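## Task

On the set-back shelving section at the aisle's far end, a small red foam block sits on one shelf; a small cardboard box is on the desk. Exchange their places: put the cardboard box on the shelf where the red block was, and put the red foam block on the desk. The robot must not tip over or finish leaning, or the task fails.

## Robot and tools

ROBOT. A simulated Hello Robot Stretch 4 with one arm: an omni-wheel base, a lift sliding on a mast, a single arm that telescopes forward, then a wrist (yaw, pitch, roll) and a two-finger gripper. Height about 1.6 m; the base's edge lies within 0.23 m of the base origin. Loose objects may occasionally get nudged by something else.

FRAMES. All positions are in metres. Base frame: origin on the floor below the base centre, x ahead, y to the left, z up. hand_pose is reported in this frame (a point between the open fingertips) and may be somewhat wrong. The odometry frame is where the base frame was when the scene began; base_odometry comes only from wheel rotation, so slip looks like travel. Its heading is in radians, left positive, wrapping at ±3.142.

move. Sends one action and returns state plus images. Action keys: "base" and/or "joints" (with optional "speeds", "pace", "contact_limits"), or "end_of_arm" by itself. With no action it just reports. Everything in one action starts at once.
- base: a single object, an offset from where the base last reported itself (or from its current spot if a move was still running). translate_m: straight ahead, + forward, -2 to 2 m. strafe_m: sideways, + left, -2 to 2 m. rotate_rad: turn in place, + counter-clockwise seen from above, -3.2 to 3.2. translate_m and strafe_m may be combined into one straight diagonal run with no turning; rotate_rad must be alone.
- joints: absolute targets keyed by joint name (not offsets). lift_m 0 to 1.2 m; arm_m 0 to 0.55 m extension; wrist_yaw_rad -1.134 to 4.276 (0 straight ahead, + toward the left, 3.14 tucked back, above 3.4 may hit the arm); wrist_pitch_rad -1.117 to 4.259 (0 level, 1.57 pointing down); wrist_roll_rad -1.117 to 4.259 (0 fingers level side by side, + clockwise viewed from behind); gripper_m -0.038 to 0.141 m fingertip gap (reading may be off by up to 0.015; -0.02 or less presses the tips together). Tolerance for done: 0.004 m for lift, arm and gripper, 0.02 rad for wrist joints. Targets outside a range are clipped and reported.
- pace: "slow", "default", "fast" or "max". Base 0.1/0.3/0.4/0.6 m/s and 1/2/3/4 rad/s; lift 0.15/0.3/0.4/0.5 m/s; arm 0.1/0.4/0.6/0.7 m/s; wrist always 1.82 rad/s. With lift above 0.2 the base is slowed, down to 0.3 m/s and 1 rad/s at 1.2.
- speeds: per-joint top speed overriding pace (lift_m, arm_m, wrist joints; not gripper).
- contact_limits: 0 (gentlest) to 1 for arm_m, lift_m, translate_m, strafe_m, rotate_rad, only alongside that same command; default 0.5. A base limit persists until the next base command. Even at 0 the arm needs roughly 15 to 40 N to stop; for a light press use 0 and aim 1 to 3 mm beyond contact. Carrying load upward: keep lift limit at least 0.15 per kg-ish (0.15 for 1 kg, 0.3 for 2 kg).
- end_of_arm: "enable_torque" re-powers wrist or gripper motors that shut off.
- cameras: list from head_camera, head_left_camera, head_right_camera, wrist_camera, all; omitted/null/["all"] gives all, [] none.
- blocking: true/omitted waits until everything is at rest; false returns within about 0.5 s while motion continues. A later move replaces only the targets it names.
No action exceeds 15 s; time_out after 14 s. An unknown key makes a call invalid; other bad values get it refused. A refusal, or an uncommanded stop, cancels the rest of that reply's move, wait and finished_scene calls.

wait: seconds 0 to 10, plus cameras; returns early once moves settle. stop: brakes all running motion (and re-brakes slack wheels); braked joints report "stopped" and may keep pressing. zoom_image: camera plus region [x0, y0, x1, y1] in that image's pixels, top-left origin, at most 504x504. finished_scene: scene = the current scene's number; the goal must hold without the robot afterwards.

RESULTS. "move" is done or the worst status. base_status/joint_status: done, moving, off_target (resting short, maybe still pushing), stopped, contact_stop (blocked, goes slack), time_out (target dropped), limit_stop_at_own_body, limit_stop_at_tilt (lean over 6 degrees; lift, arm, wheels go slack), torque_fault (motor limp until enable_torque). on_its_own reports uncommanded behaviour; its "held at" is a target. lidar_m: 12 distances from base origin, 30-degree sectors, 1st ahead then counter-clockwise (4th left, 7th behind, 10th right); "-" is nothing or closer than 0.25 m; sees 0.15 m up to robot height, may miss glass, thin legs. wrist_depth_mm: 7x7 grid from top left, 100 to 2000 mm, "-" for unknown or under about 200 mm. turned_by_wheels vs turned_by_imu differing by over about 0.1 rad in a move means slip or collision. base_tilt in degrees (forward, right), offset up to 3. motor_effort in percent (peak in brackets); servo_current in mA. The pictures line lists image order; images may lag the state slightly.

GRIPPING. Close to a value more than 0.015 below the object's width; about 0.06 below resists tugs. Tighter closing pulls the object toward the wrist. A firm hold shows as a rise in the gripper's servo_current; position and done do not prove a grasp. Fingertips pressed on a surface can jam.

AVOID. Self-collision: gripper over the base with lift under about 0.2 (0.45 pointing down); tilted up with roll; yaw+pitch below about -1.1; folded-back wrist tilting or rolling. With over 1 kg held and arm above 0.2, driving, turning or stopping can tip the robot, worse at fast paces. Avoid drops, releasing moving items, slams, hard hits and strong pushes; keep contact limits low near furniture.

CAMERAS. head_camera 420x560 at mast top, looking forward and down (turn the base to aim). head_left_camera and head_right_camera: 420x672 fisheyes beside it, steeper, showing base and arm. wrist_camera 616x392 behind the fingers, tips near the bottom of the view.

Each tool is called after "Emit:" by a JSON object that holds its "op" and its "data", one argument or row to a line.

## Session

Emit:
{"op": "move", "data": {

}}

Scene clock: 0.00 s.
base_odometry: x=+0.000 y=+0.000 heading=+0.000
turned_by_wheels: +0.000
turned_by_imu: +0.000
base_tilt: forward=-0.1 right=-0.9
lidar_m: 1.01 1.48 0.64 0.68 1.37 2.79 1.98 1.57 2.27 1.27 0.99 0.96
base_status: not commanded
joint_positions: lift_m=+0.184 arm_m=+0.001 wrist_yaw_rad=+3.182 wrist_pitch_rad=+0.001 wrist_roll_rad=+0.000 gripper_m=+0.056
joint_status: not commanded
measured_speeds: all 0
motor_effort: lift_m=+19 arm_m=-1 wheel_0=+1 wheel_1=+0 wheel_2=+1
servo_current: wrist_yaw_rad=65 wrist_pitch_rad=26 wrist_roll_rad=46 gripper_m=46
hand_pose: x=-0.1199 y=+0.0757 z=+0.3618 quat_wxyz=(-0.020, -0.001, +0.000, +1.000) (m; base frame)
wrist_depth_mm: - 136 - - - - - / - 125 144 - - - - / 106 136 189 - - - - / 134 137 283 - - - - / - - - - - - - / 1308 1366 218 1499 1618 1661 1756 / 904 180 891 179 182 1138 1078
pictures: head_camera, head_left_camera, head_right_camera, wrist_camera

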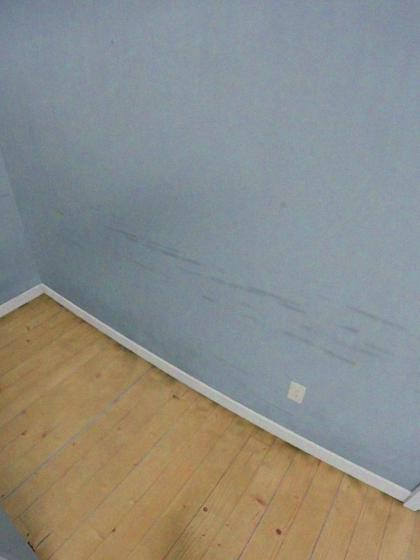

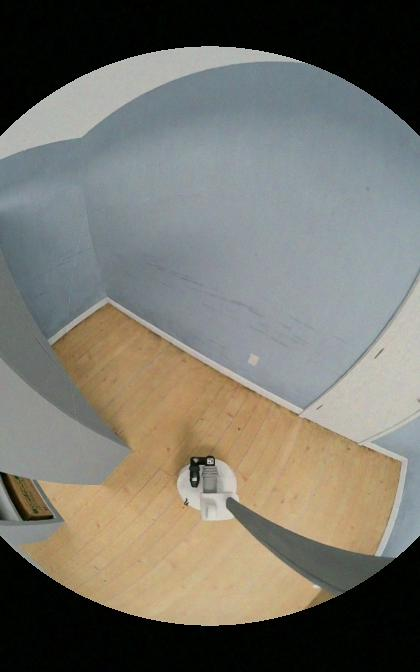

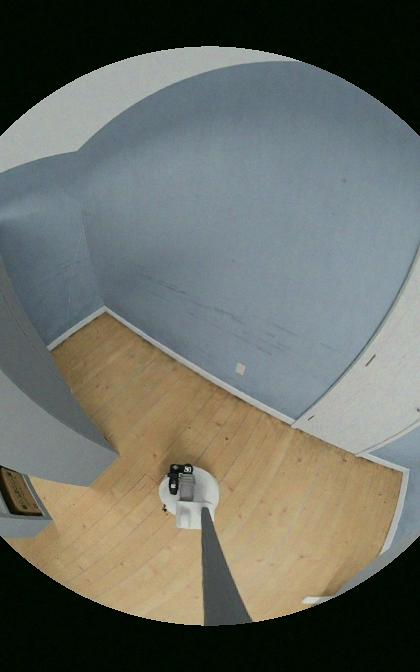

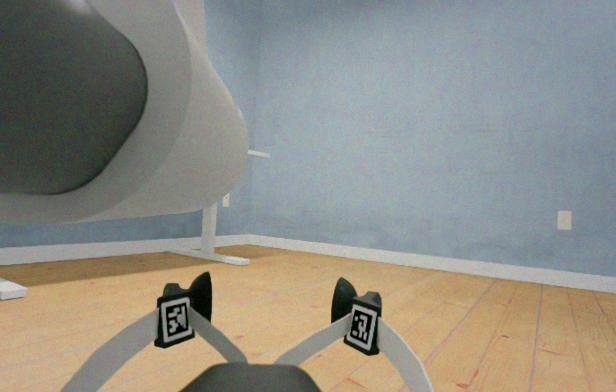

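Emit:
{"op": "move", "data": {
  "base": {"rotate_rad": 1.05}
}}

Emit:
{"op": "move", "data": {
  "base": {"rotate_rad": 1.05}
}}

Emit:
{"op": "move", "data": {
  "base": {"rotate_rad": 1.05}
}}

Emit:
{"op": "move", "data": {
  "base": {"rotate_rad": 1.05}
}}

Emit:
{"op": "move", "data": {
  "base": {"rotate_rad": 1.05}
}}

Scene clock: 2.00 s.
move: done
base_odometry: x=+0.000 y=+0.000 heading=+1.050
turned_by_wheels: +1.050
turned_by_imu: +1.026
base_tilt: forward=-0.1 right=-0.9
lidar_m: 0.65 0.67 1.35 2.79 1.99 1.57 2.27 1.30 1.00 0.95 1.04 1.45
base_status: done
joint_positions: lift_m=+0.184 arm_m=+0.001 wrist_yaw_rad=+3.182 wrist_pitch_rad=+0.001 wrist_roll_rad=+0.000 gripper_m=+0.056
joint_status: not commanded
measured_speeds: all 0
motor_effort: lift_m=+19(19) arm_m=+3(4) wheel_0=-1(9) wheel_1=-4(12) wheel_2=-1(10)
servo_current: wrist_yaw_rad=46(65) wrist_pitch_rad=39(52) wrist_roll_rad=52(59) gripper_m=20(52)
hand_pose: x=-0.1199 y=+0.0757 z=+0.3618 quat_wxyz=(-0.020, -0.001, +0.000, +1.000) (m; base frame)
wrist_depth_mm: - 136 - - - - - / - 126 162 - - - - / 106 136 190 - - - - / 134 137 286 - - - - / - - - - - - - / 1308 1397 217 1499 1430 1661 1808 / 904 180 891 179 182 1118 1078
pictures: head_camera, head_left_camera, head_right_camera, wrist_camera

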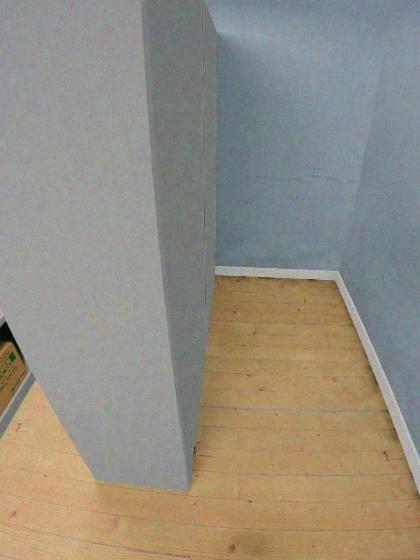

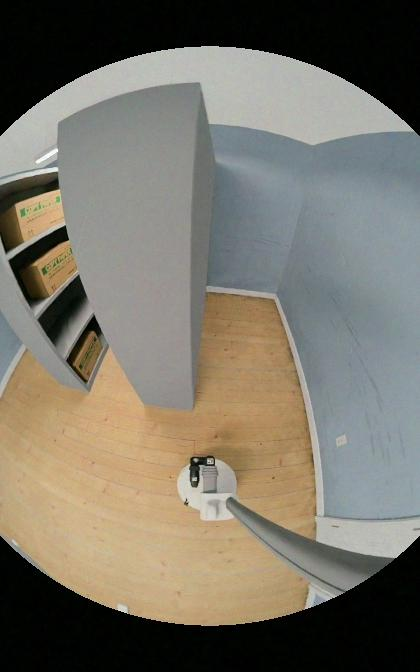

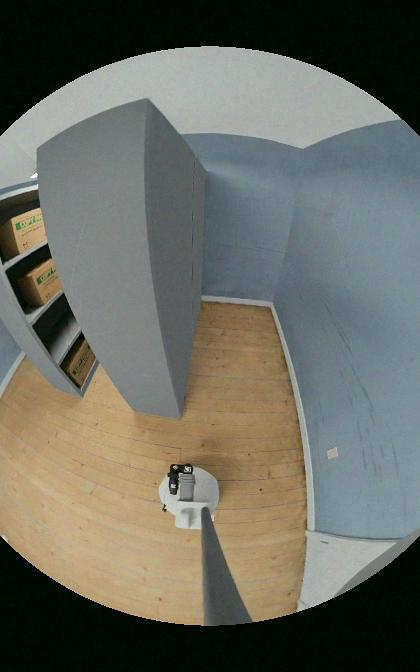

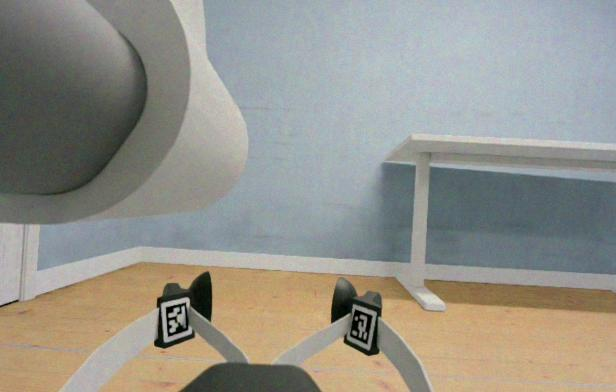

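Scene clock: 3.73 s.
move: done
base_odometry: x=+0.000 y=+0.000 heading=+2.099
turned_by_wheels: +1.050
turned_by_imu: +1.026
base_tilt: forward=-0.2 right=-0.9
lidar_m: 1.36 2.79 2.02 1.56 2.27 1.31 1.00 0.97 1.01 1.44 0.65 0.65
base_status: done
joint_positions: lift_m=+0.184 arm_m=+0.001 wrist_yaw_rad=+3.182 wrist_pitch_rad=+0.001 wrist_roll_rad=+0.000 gripper_m=+0.056
joint_status: not commanded
measured_speeds: all 0
motor_effort: lift_m=+19(19) arm_m=+1(4) wheel_0=-1(9) wheel_1=-4(11) wheel_2=-1(12)
servo_current: wrist_yaw_rad=33(65) wrist_pitch_rad=39(59) wrist_roll_rad=52(52) gripper_m=46(46)
hand_pose: x=-0.1199 y=+0.0757 z=+0.3618 quat_wxyz=(-0.020, -0.001, +0.000, +1.000) (m; base frame)
wrist_depth_mm: - 136 1138 1182 - 1661 - / - 126 164 1205 - - - / 106 136 181 - - - - / 135 135 260 - - - - / - - 1138 - - - - / - - 214 216 198 1464 1576 / 831 180 891 179 183 1138 1078
pictures: head_camera, head_left_camera, head_right_camera, wrist_camera

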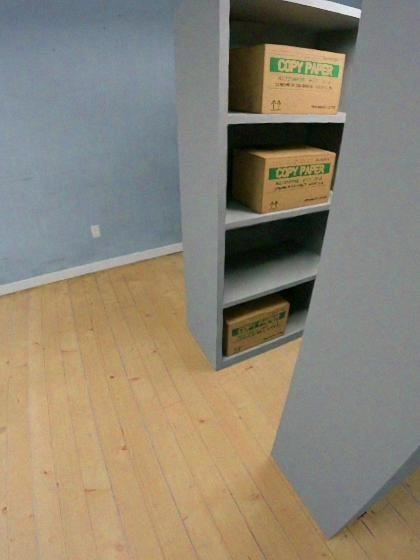

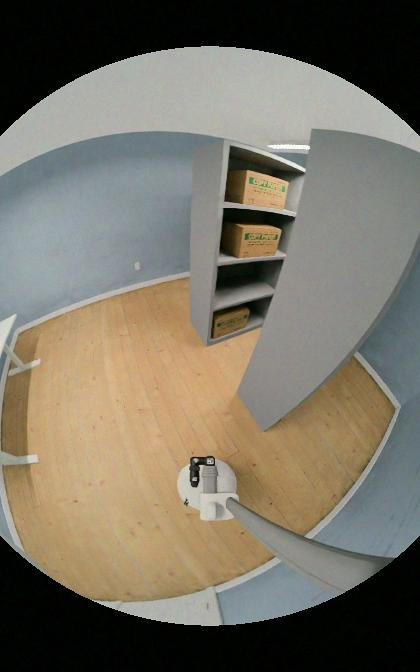

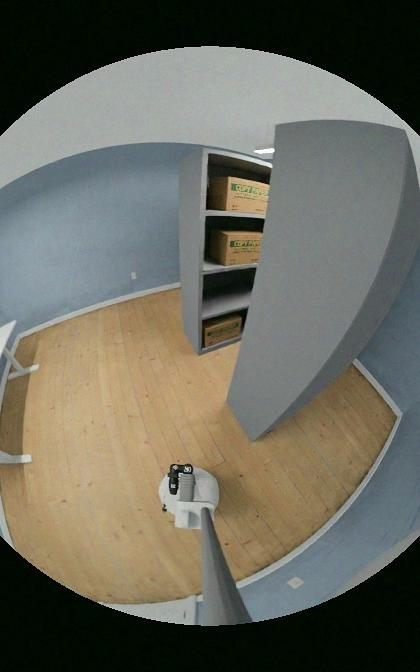

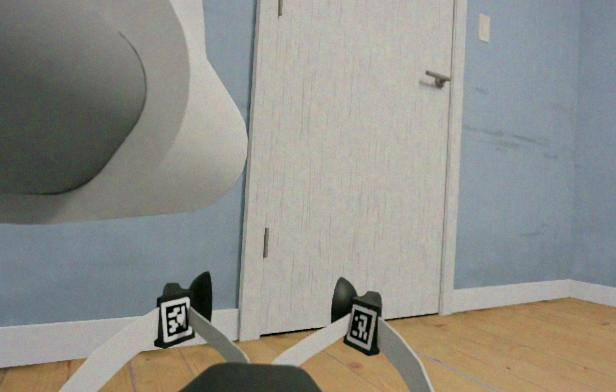

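Scene clock: 5.47 s.
move: done
base_odometry: x=+0.000 y=+0.000 heading=-3.135
turned_by_wheels: +1.049
turned_by_imu: +1.026
base_tilt: forward=-0.1 right=-0.9
lidar_m: 2.02 1.57 2.16 1.32 1.00 0.96 1.03 1.43 0.66 0.66 1.38 2.79
base_status: done
joint_positions: lift_m=+0.184 arm_m=+0.001 wrist_yaw_rad=+3.182 wrist_pitch_rad=+0.001 wrist_roll_rad=+0.000 gripper_m=+0.056
joint_status: not commanded
measured_speeds: all 0
motor_effort: lift_m=+19(19) arm_m=-4(4) wheel_0=-1(11) wheel_1=-4(11) wheel_2=-2(12)
servo_current: wrist_yaw_rad=26(72) wrist_pitch_rad=39(59) wrist_roll_rad=46(59) gripper_m=46(52)
hand_pose: x=-0.1199 y=+0.0757 z=+0.3618 quat_wxyz=(-0.020, -0.001, +0.000, +1.000) (m; base frame)
wrist_depth_mm: - 136 - - - - - / - 126 146 - - - - / 106 136 181 - - - - / 134 136 220 - - - - / - - - - - - - / 1308 1229 193 - - - - / 891 181 891 179 176 - -
pictures: head_camera, head_left_camera, head_right_camera, wrist_camera

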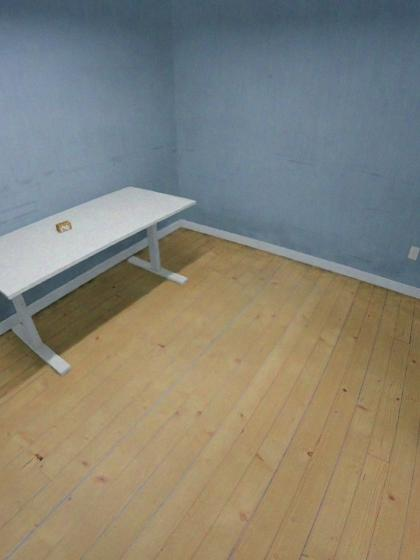

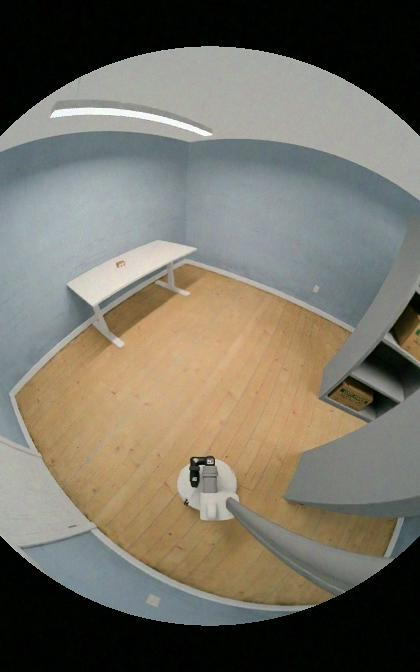

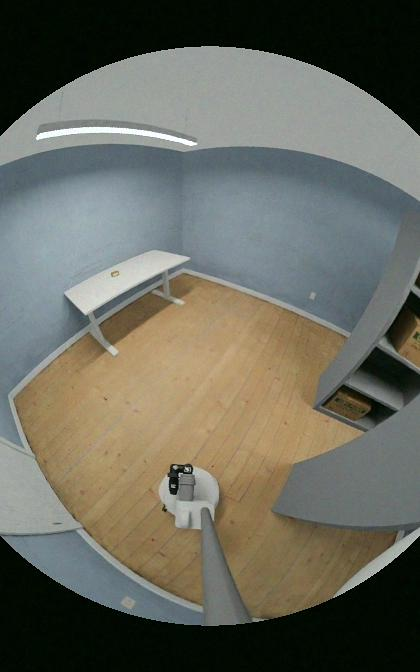

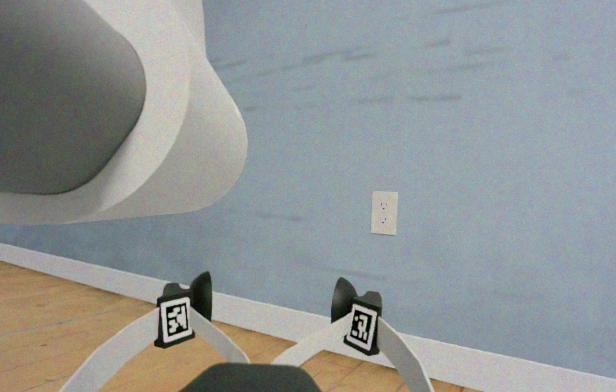

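Scene clock: 7.20 s.
move: done
base_odometry: x=+0.000 y=+0.000 heading=-2.085
turned_by_wheels: +1.049
turned_by_imu: +1.026
base_tilt: forward=-0.1 right=-0.9
lidar_m: 2.04 1.34 1.02 0.96 1.00 1.40 0.66 0.65 1.39 2.78 2.10 1.58
base_status: done
joint_positions: lift_m=+0.184 arm_m=+0.001 wrist_yaw_rad=+3.182 wrist_pitch_rad=+0.001 wrist_roll_rad=+0.000 gripper_m=+0.056
joint_status: not commanded
measured_speeds: all 0
motor_effort: lift_m=+19(19) arm_m=-3(4) wheel_0=-1(10) wheel_1=-4(12) wheel_2=-2(17)
servo_current: wrist_yaw_rad=33(65) wrist_pitch_rad=26(59) wrist_roll_rad=52(59) gripper_m=46(52)
hand_pose: x=-0.1199 y=+0.0757 z=+0.3618 quat_wxyz=(-0.020, -0.001, +0.000, +1.000) (m; base frame)
wrist_depth_mm: - 137 - - - - - / - 126 145 - - - - / 106 136 181 - - - - / 135 136 228 - - - - / - - - - - - - / - - 214 1464 1576 1499 - / - 133 831 179 182 1138 1078
pictures: head_camera, head_left_camera, head_right_camera, wrist_camera

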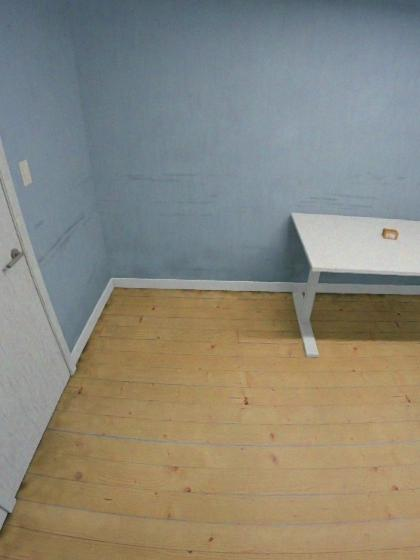

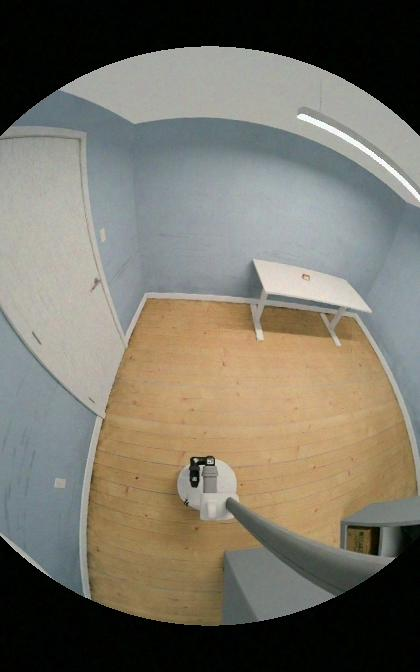

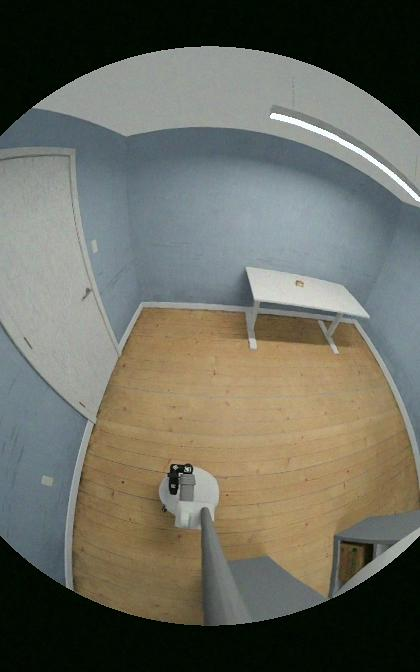

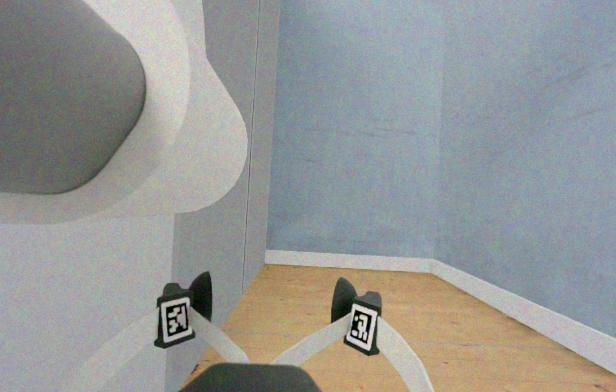

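Scene clock: 8.93 s.
move: done
base_odometry: x=+0.000 y=+0.000 heading=-1.036
turned_by_wheels: +1.049
turned_by_imu: +1.026
base_tilt: forward=-0.1 right=-0.9
lidar_m: 1.00 0.96 1.01 1.40 0.65 0.64 1.38 2.79 2.10 1.57 2.01 1.34
base_status: done
joint_positions: lift_m=+0.184 arm_m=+0.001 wrist_yaw_rad=+3.182 wrist_pitch_rad=+0.001 wrist_roll_rad=+0.000 gripper_m=+0.056
joint_status: not commanded
measured_speeds: all 0
motor_effort: lift_m=+19(19) arm_m=-4(4) wheel_0=-2(10) wheel_1=-3(12) wheel_2=-3(13)
servo_current: wrist_yaw_rad=52(72) wrist_pitch_rad=26(52) wrist_roll_rad=46(52) gripper_m=46(52)
hand_pose: x=-0.1199 y=+0.0757 z=+0.3618 quat_wxyz=(-0.020, -0.001, +0.000, +1.000) (m; base frame)
wrist_depth_mm: - 136 - 1618 - - - / - 126 146 1618 - - - / 106 136 181 - - - - / 135 138 260 - - - - / - - - - - - - / 1308 1366 214 1366 - - - / 904 180 891 179 159 - -
pictures: head_camera, head_left_camera, head_right_camera, wrist_camera

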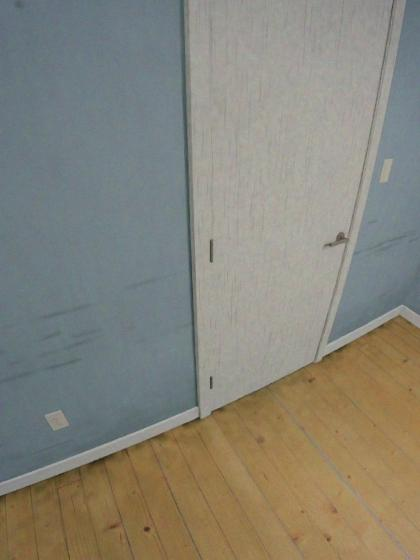

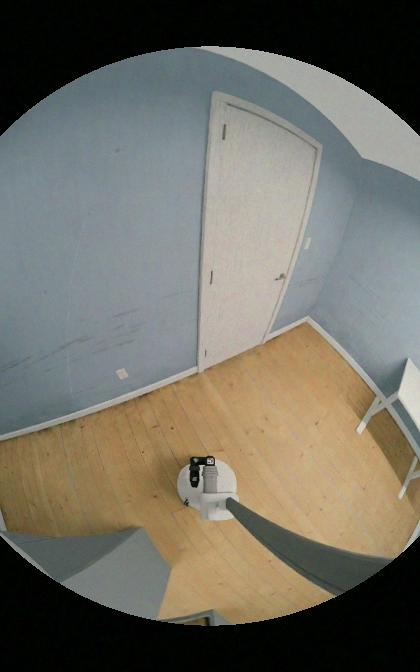

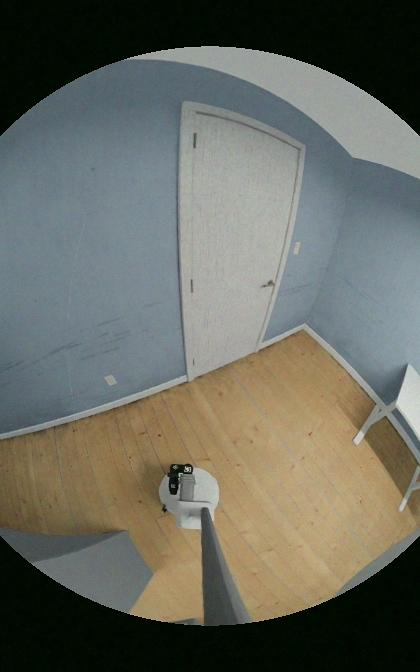

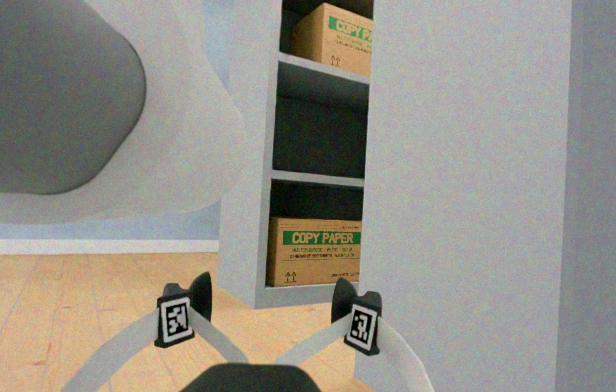

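Emit:
{"op": "move", "data": {
  "base": {"rotate_rad": 2.0}
}}

Scene clock: 11.83 s.
move: done
base_odometry: x=+0.000 y=+0.000 heading=+0.964
turned_by_wheels: +2.000
turned_by_imu: +1.955
base_tilt: forward=-0.1 right=-0.9
lidar_m: 0.98 0.65 0.83 1.78 2.40 1.61 1.59 1.48 1.04 0.97 0.99 1.26
base_status: done
joint_positions: lift_m=+0.184 arm_m=+0.001 wrist_yaw_rad=+3.182 wrist_pitch_rad=+0.001 wrist_roll_rad=+0.000 gripper_m=+0.056
joint_status: not commanded
measured_speeds: all 0
motor_effort: lift_m=+19(19) arm_m=-4(4) wheel_0=-1(9) wheel_1=-1(13) wheel_2=-1(14)
servo_current: wrist_yaw_rad=33(65) wrist_pitch_rad=33(59) wrist_roll_rad=46(52) gripper_m=39(52)
hand_pose: x=-0.1199 y=+0.0757 z=+0.3618 quat_wxyz=(-0.020, -0.001, +0.000, +1.000) (m; base frame)
wrist_depth_mm: - 136 - - - - - / - 126 163 - - - - / 106 136 191 - - - - / 134 138 - - - - - / - - - - - - - / 1336 1366 217 1464 1618 1661 1756 / 891 180 878 179 183 1118 1078
pictures: head_camera, head_left_camera, head_right_camera, wrist_camera

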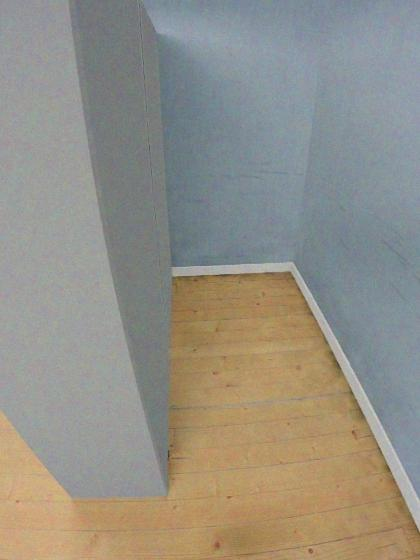

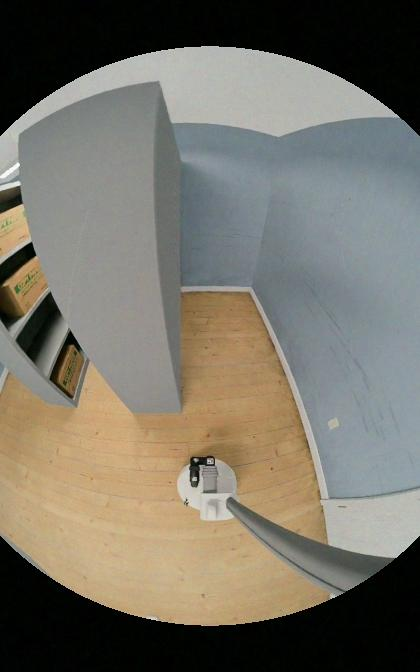

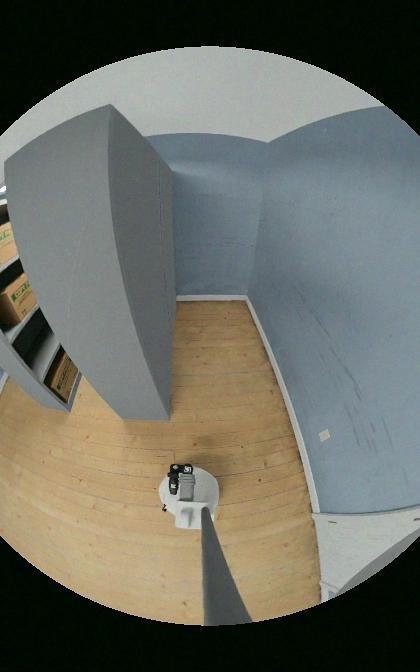

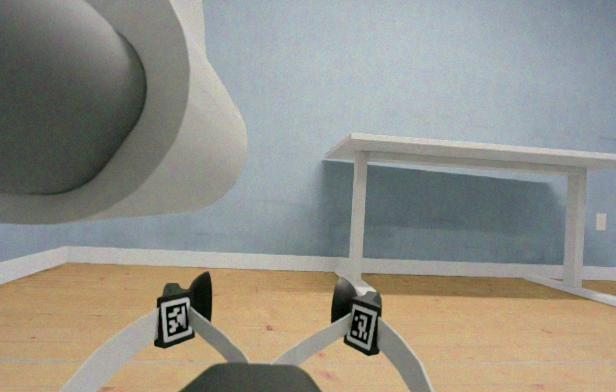

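Emit:
{"op": "move", "data": {
  "base": {"rotate_rad": 0.08},
  "cameras": []
}}

Emit:
{"op": "move", "data": {
  "base": {"strafe_m": 0.9}
}}

Scene clock: 13.10 s.
move: done
base_odometry: x=+0.000 y=+0.000 heading=+1.043
turned_by_wheels: +0.080
turned_by_imu: +0.078
base_tilt: forward=-0.1 right=-1.0
lidar_m: 0.67 0.66 0.89 2.80 2.15 1.59 1.76 1.39 1.01 0.96 0.98 1.35
base_status: done
joint_positions: lift_m=+0.184 arm_m=+0.001 wrist_yaw_rad=+3.182 wrist_pitch_rad=+0.001 wrist_roll_rad=+0.000 gripper_m=+0.056
joint_status: not commanded
measured_speeds: all 0
motor_effort: lift_m=+19(19) arm_m=-3(4) wheel_0=-2(7) wheel_1=-1(8) wheel_2=-2(8)
servo_current: wrist_yaw_rad=33(59) wrist_pitch_rad=46(46) wrist_roll_rad=46(52) gripper_m=33(52)
hand_pose: x=-0.1199 y=+0.0757 z=+0.3618 quat_wxyz=(-0.020, -0.001, +0.000, +1.000) (m; base frame)
wrist_depth_mm: - 136 - - - - - / - 126 163 - - - - / 106 136 190 - - - - / 135 138 - - - - - / - - - - - - - / 1308 1336 218 1499 1464 1661 1756 / 904 180 878 179 183 1138 1098
pictures: none
No camera images: "cameras" was empty.

Scene clock: 17.43 s.
move: done
base_odometry: x=-0.778 y=+0.453 heading=+1.043
turned_by_wheels: +0.000
turned_by_imu: +0.002
base_tilt: forward=-0.1 right=-0.9
lidar_m: 1.01 0.70 0.86 1.90 1.95 1.56 1.49 1.57 1.91 1.86 0.90 0.69
base_status: done
joint_positions: lift_m=+0.184 arm_m=+0.001 wrist_yaw_rad=+3.182 wrist_pitch_rad=+0.001 wrist_roll_rad=+0.000 gripper_m=+0.056
joint_status: not commanded
measured_speeds: all 0
motor_effort: lift_m=+19(20) arm_m=-3(4) wheel_0=+0(12) wheel_1=+0(15) wheel_2=+0(7)
servo_current: wrist_yaw_rad=72(72) wrist_pitch_rad=39(59) wrist_roll_rad=39(59) gripper_m=39(59)
hand_pose: x=-0.1199 y=+0.0757 z=+0.3618 quat_wxyz=(-0.020, -0.001, +0.000, +1.000) (m; base frame)
wrist_depth_mm: - 136 - - - - - / - 126 163 - - - - / 106 136 191 - - - - / 134 138 1921 - - - - / - - - - - - - / 1308 1366 218 1464 1661 1661 1756 / 904 180 891 179 182 1118 1078
pictures: head_camera, head_left_camera, head_right_camera, wrist_camera

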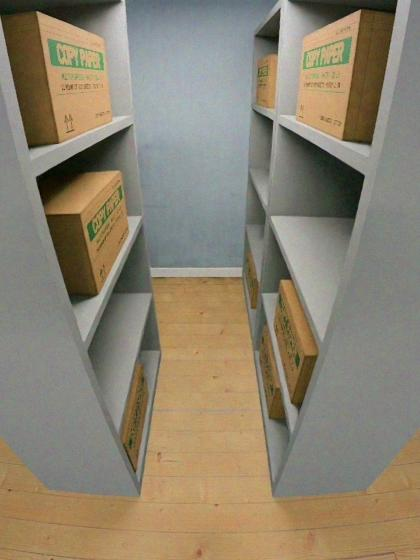

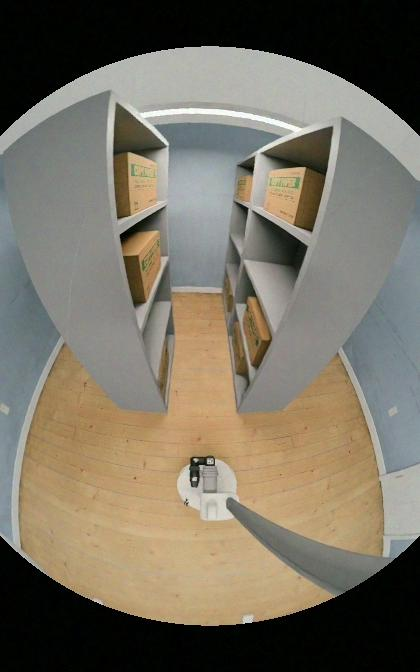

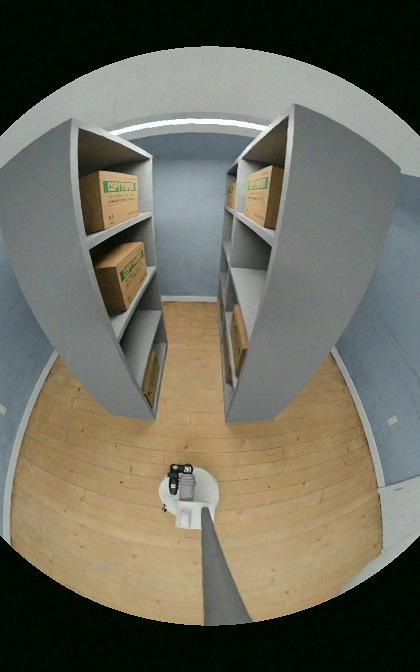

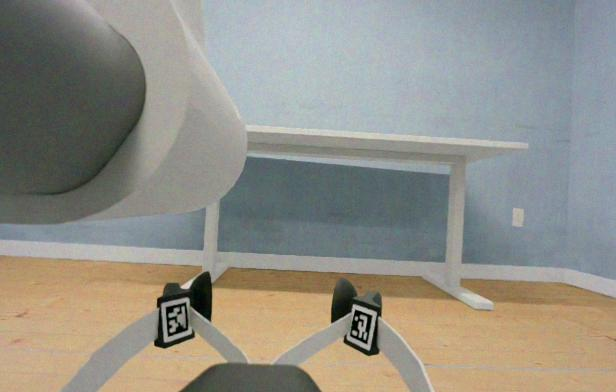

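Emit:
{"op": "zoom_image", "data": {
  "camera": "head_camera",
  "region": [200, 0, 420, 450]
}}

Emit:
{"op": "zoom_image", "data": {
  "camera": "head_left_camera",
  "region": [200, 120, 360, 420]
}}

Emit:
{"op": "zoom_image", "data": {
  "camera": "head_right_camera",
  "region": [180, 120, 340, 420]
}}

Scaled by 1.120 from the camera's 420x560 image, which has a finer 600x800 frame.

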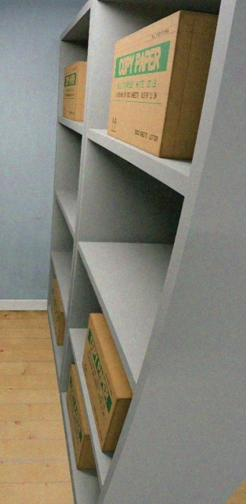

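Scaled by 1.680 from the camera's 420x672 image, which has a finer 600x960 frame.

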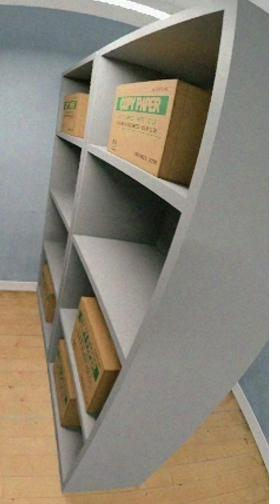

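Scaled by 1.680 from the camera's 420x672 image, which has a finer 600x960 frame.

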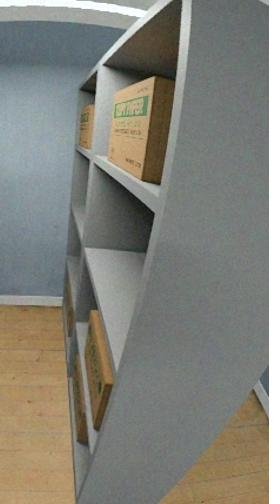

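Emit:
{"op": "move", "data": {
  "base": {"translate_m": 0.5}
}}

Scene clock: 22.10 s.
move: done
base_odometry: x=-0.526 y=+0.885 heading=+1.044
turned_by_wheels: +0.000
turned_by_imu: +0.000
base_tilt: forward=-0.1 right=-0.9
lidar_m: 0.95 0.49 0.35 0.40 1.98 2.07 2.04 2.71 1.93 0.49 0.27 0.37
base_status: done
joint_positions: lift_m=+0.184 arm_m=+0.001 wrist_yaw_rad=+3.182 wrist_pitch_rad=+0.001 wrist_roll_rad=+0.000 gripper_m=+0.056
joint_status: not commanded
measured_speeds: all 0
motor_effort: lift_m=+19(19) arm_m=-4(4) wheel_0=+3(8) wheel_1=+3(11) wheel_2=-1(14)
servo_current: wrist_yaw_rad=52(78) wrist_pitch_rad=39(59) wrist_roll_rad=52(59) gripper_m=39(46)
hand_pose: x=-0.1199 y=+0.0757 z=+0.3618 quat_wxyz=(-0.020, -0.001, +0.000, +1.000) (m; base frame)
wrist_depth_mm: - 136 - - - - - / - 126 163 - - - - / 106 136 190 - - - - / 135 138 289 - - - - / - - - - - - - / 1308 1366 217 1499 1618 1661 1756 / 904 180 891 179 183 1138 1078
pictures: head_camera, head_left_camera, head_right_camera, wrist_camera

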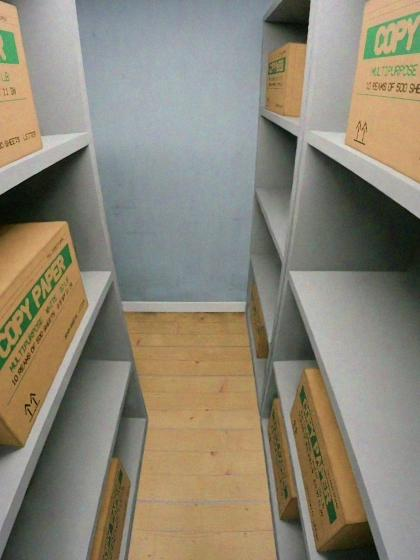

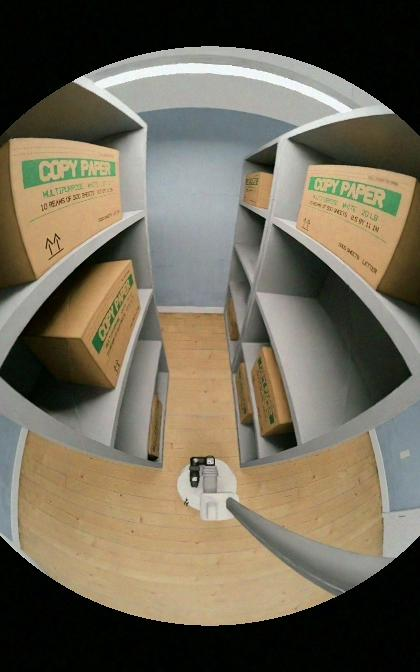

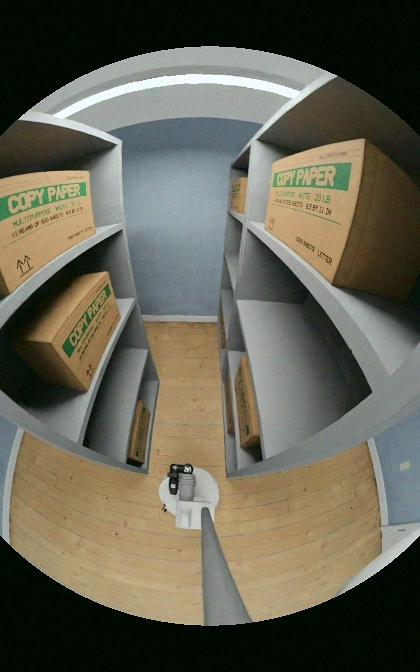

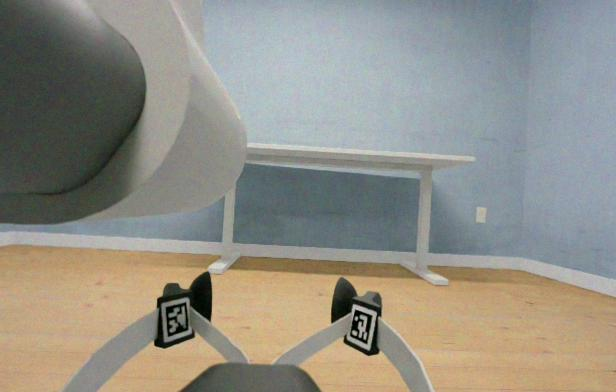

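Emit:
{"op": "move", "data": {
  "base": {"strafe_m": 0.03},
  "cameras": ["head_camera"]
}}

Emit:
{"op": "move", "data": {
  "base": {"translate_m": 0.1},
  "contact_limits": {"translate_m": 0.2},
  "pace": "slow"
}}

Scene clock: 24.40 s.
move: done
base_odometry: x=-0.552 y=+0.900 heading=+1.044
turned_by_wheels: +0.000
turned_by_imu: +0.000
base_tilt: forward=-0.1 right=-0.9
lidar_m: 1.06 0.45 0.33 0.39 1.95 2.07 2.04 2.74 1.96 0.48 0.30 0.42
base_status: done
joint_positions: lift_m=+0.184 arm_m=+0.001 wrist_yaw_rad=+3.182 wrist_pitch_rad=+0.001 wrist_roll_rad=+0.000 gripper_m=+0.056
joint_status: not commanded
measured_speeds: all 0
motor_effort: lift_m=+18(19) arm_m=-4(4) wheel_0=+0(10) wheel_1=+1(13) wheel_2=+0(5)
servo_current: wrist_yaw_rad=52(65) wrist_pitch_rad=39(52) wrist_roll_rad=52(59) gripper_m=39(46)
hand_pose: x=-0.1199 y=+0.0757 z=+0.3618 quat_wxyz=(-0.020, -0.001, +0.000, +1.000) (m; base frame)
wrist_depth_mm: - 136 - - - - - / - 126 163 - - - - / 106 136 190 - - - - / 135 138 289 - - - - / - - - - - - - / 1308 1366 217 1499 1576 1661 1756 / 904 180 891 179 183 1138 1078
pictures: head_camera

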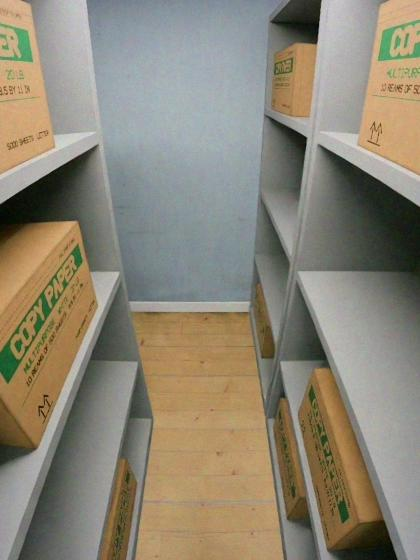

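Scene clock: 26.67 s.
move: done
base_odometry: x=-0.502 y=+0.986 heading=+1.044
turned_by_wheels: +0.000
turned_by_imu: +0.001
base_tilt: forward=-0.1 right=-0.9
lidar_m: 1.05 0.45 0.32 0.29 1.95 2.19 2.16 2.75 1.97 0.28 0.29 0.43
base_status: done
joint_positions: lift_m=+0.184 arm_m=+0.001 wrist_yaw_rad=+3.182 wrist_pitch_rad=+0.001 wrist_roll_rad=+0.000 gripper_m=+0.056
joint_status: not commanded
measured_speeds: all 0
motor_effort: lift_m=+19(19) arm_m=-4(4) wheel_0=+4(6) wheel_1=+3(13) wheel_2=-2(13)
servo_current: wrist_yaw_rad=46(59) wrist_pitch_rad=33(52) wrist_roll_rad=46(59) gripper_m=33(52)
contact_limits: translate_m 0.2
hand_pose: x=-0.1199 y=+0.0757 z=+0.3618 quat_wxyz=(-0.020, -0.001, +0.000, +1.000) (m; base frame)
wrist_depth_mm: - 136 - - - - - / - 126 163 - - - - / 106 136 191 - - - - / 135 138 289 - - - - / - - - - - - - / 1308 1366 217 1464 1618 1661 1756 / 904 180 891 179 183 1118 1078
pictures: head_camera, head_left_camera, head_right_camera, wrist_camera

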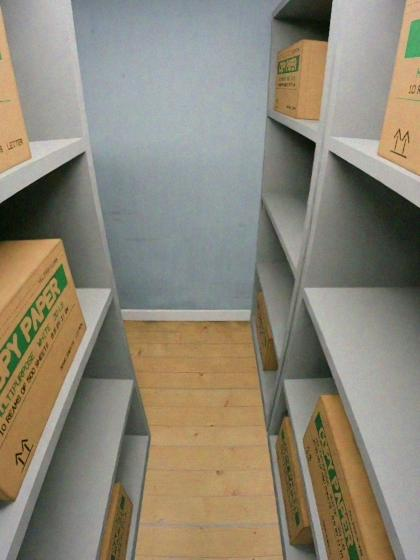

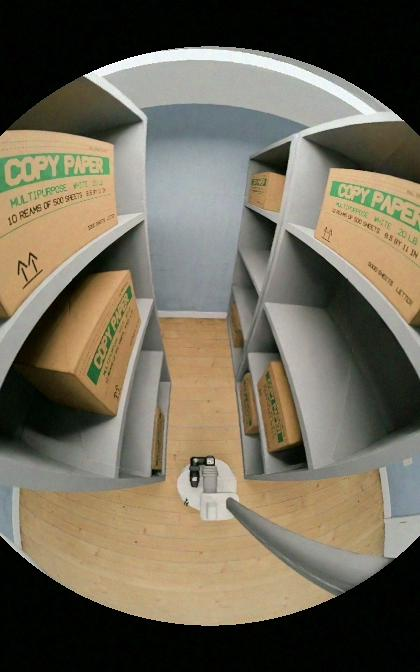

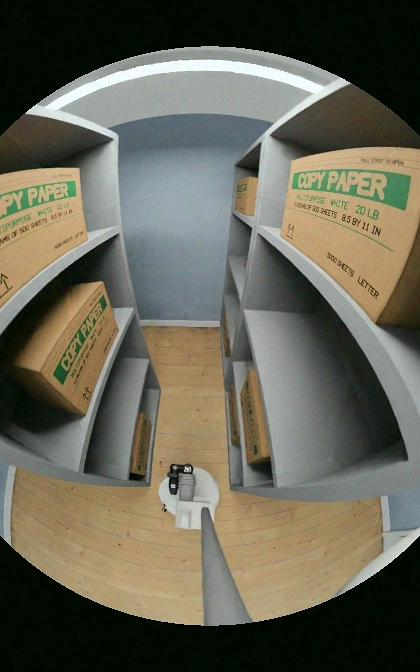

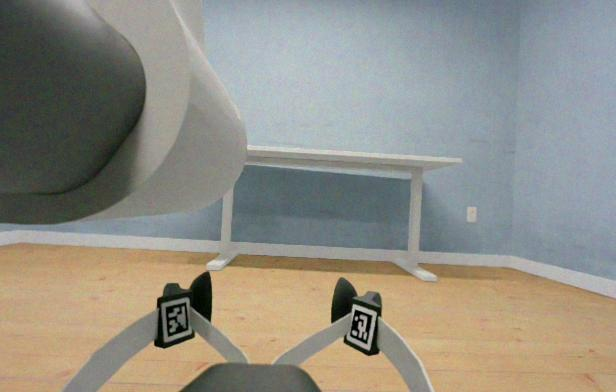

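Emit:
{"op": "move", "data": {
  "base": {"translate_m": 0.5},
  "contact_limits": {"translate_m": 0.2}
}}

Scene clock: 30.10 s.
move: done
base_odometry: x=-0.251 y=+1.419 heading=+1.045
turned_by_wheels: +0.000
turned_by_imu: +0.000
base_tilt: forward=-0.1 right=-0.9
lidar_m: 1.01 0.49 0.33 0.31 0.33 0.47 3.43 0.42 0.30 0.26 0.29 0.39
base_status: done
joint_positions: lift_m=+0.184 arm_m=+0.001 wrist_yaw_rad=+3.182 wrist_pitch_rad=+0.001 wrist_roll_rad=+0.000 gripper_m=+0.056
joint_status: not commanded
measured_speeds: all 0
motor_effort: lift_m=+19(19) arm_m=-4(4) wheel_0=+3(9) wheel_1=+1(12) wheel_2=-1(15)
servo_current: wrist_yaw_rad=46(85) wrist_pitch_rad=33(59) wrist_roll_rad=52(59) gripper_m=46(52)
contact_limits: translate_m 0.2
hand_pose: x=-0.1199 y=+0.0757 z=+0.3618 quat_wxyz=(-0.020, -0.001, +0.000, +1.000) (m; base frame)
wrist_depth_mm: - 136 - - - - - / - 126 163 - - - 342 / 106 136 191 - - 504 430 / 135 138 289 - - - - / - - - - - - - / 1308 1336 217 1464 1618 455 368 / 904 180 891 179 176 445 349
pictures: head_camera, head_left_camera, head_right_camera, wrist_camera

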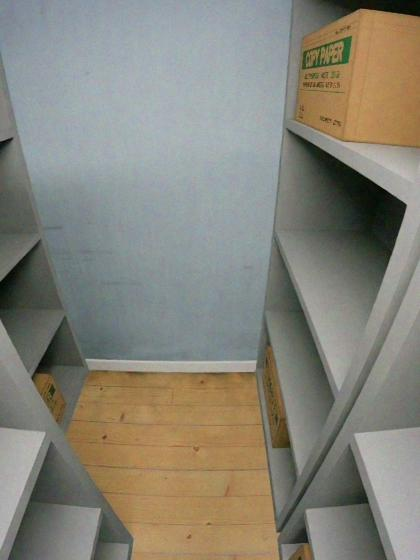

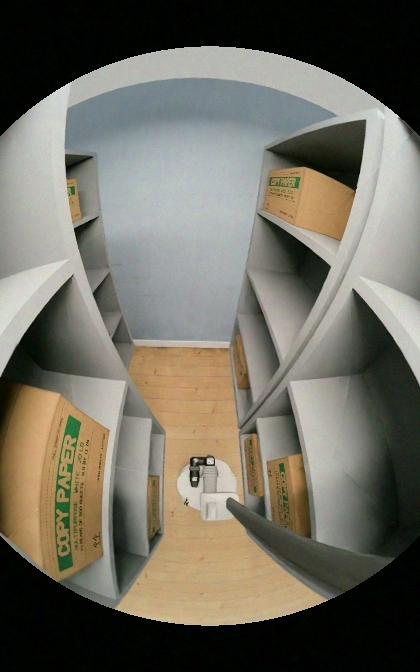

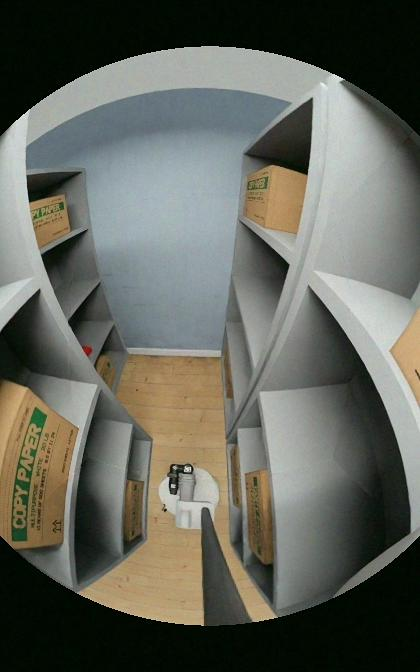

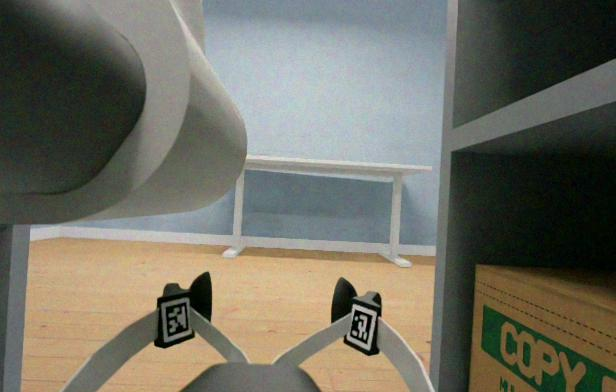

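Emit:
{"op": "zoom_image", "data": {
  "camera": "head_camera",
  "region": [60, 320, 300, 440]
}}

Emit:
{"op": "zoom_image", "data": {
  "camera": "head_right_camera",
  "region": [20, 150, 150, 450]
}}

Scaled by 2.100 from the camera's 420x560 image, which has a finer 600x800 frame.

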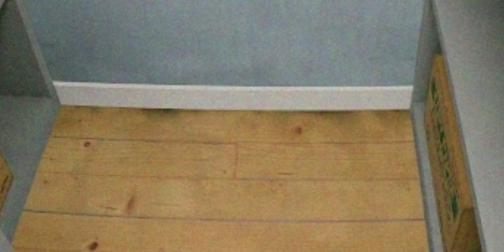

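Scaled by 1.680 from the camera's 420x672 image, which has a finer 600x960 frame.

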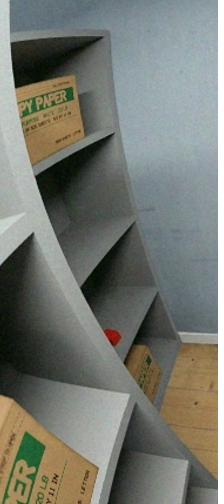

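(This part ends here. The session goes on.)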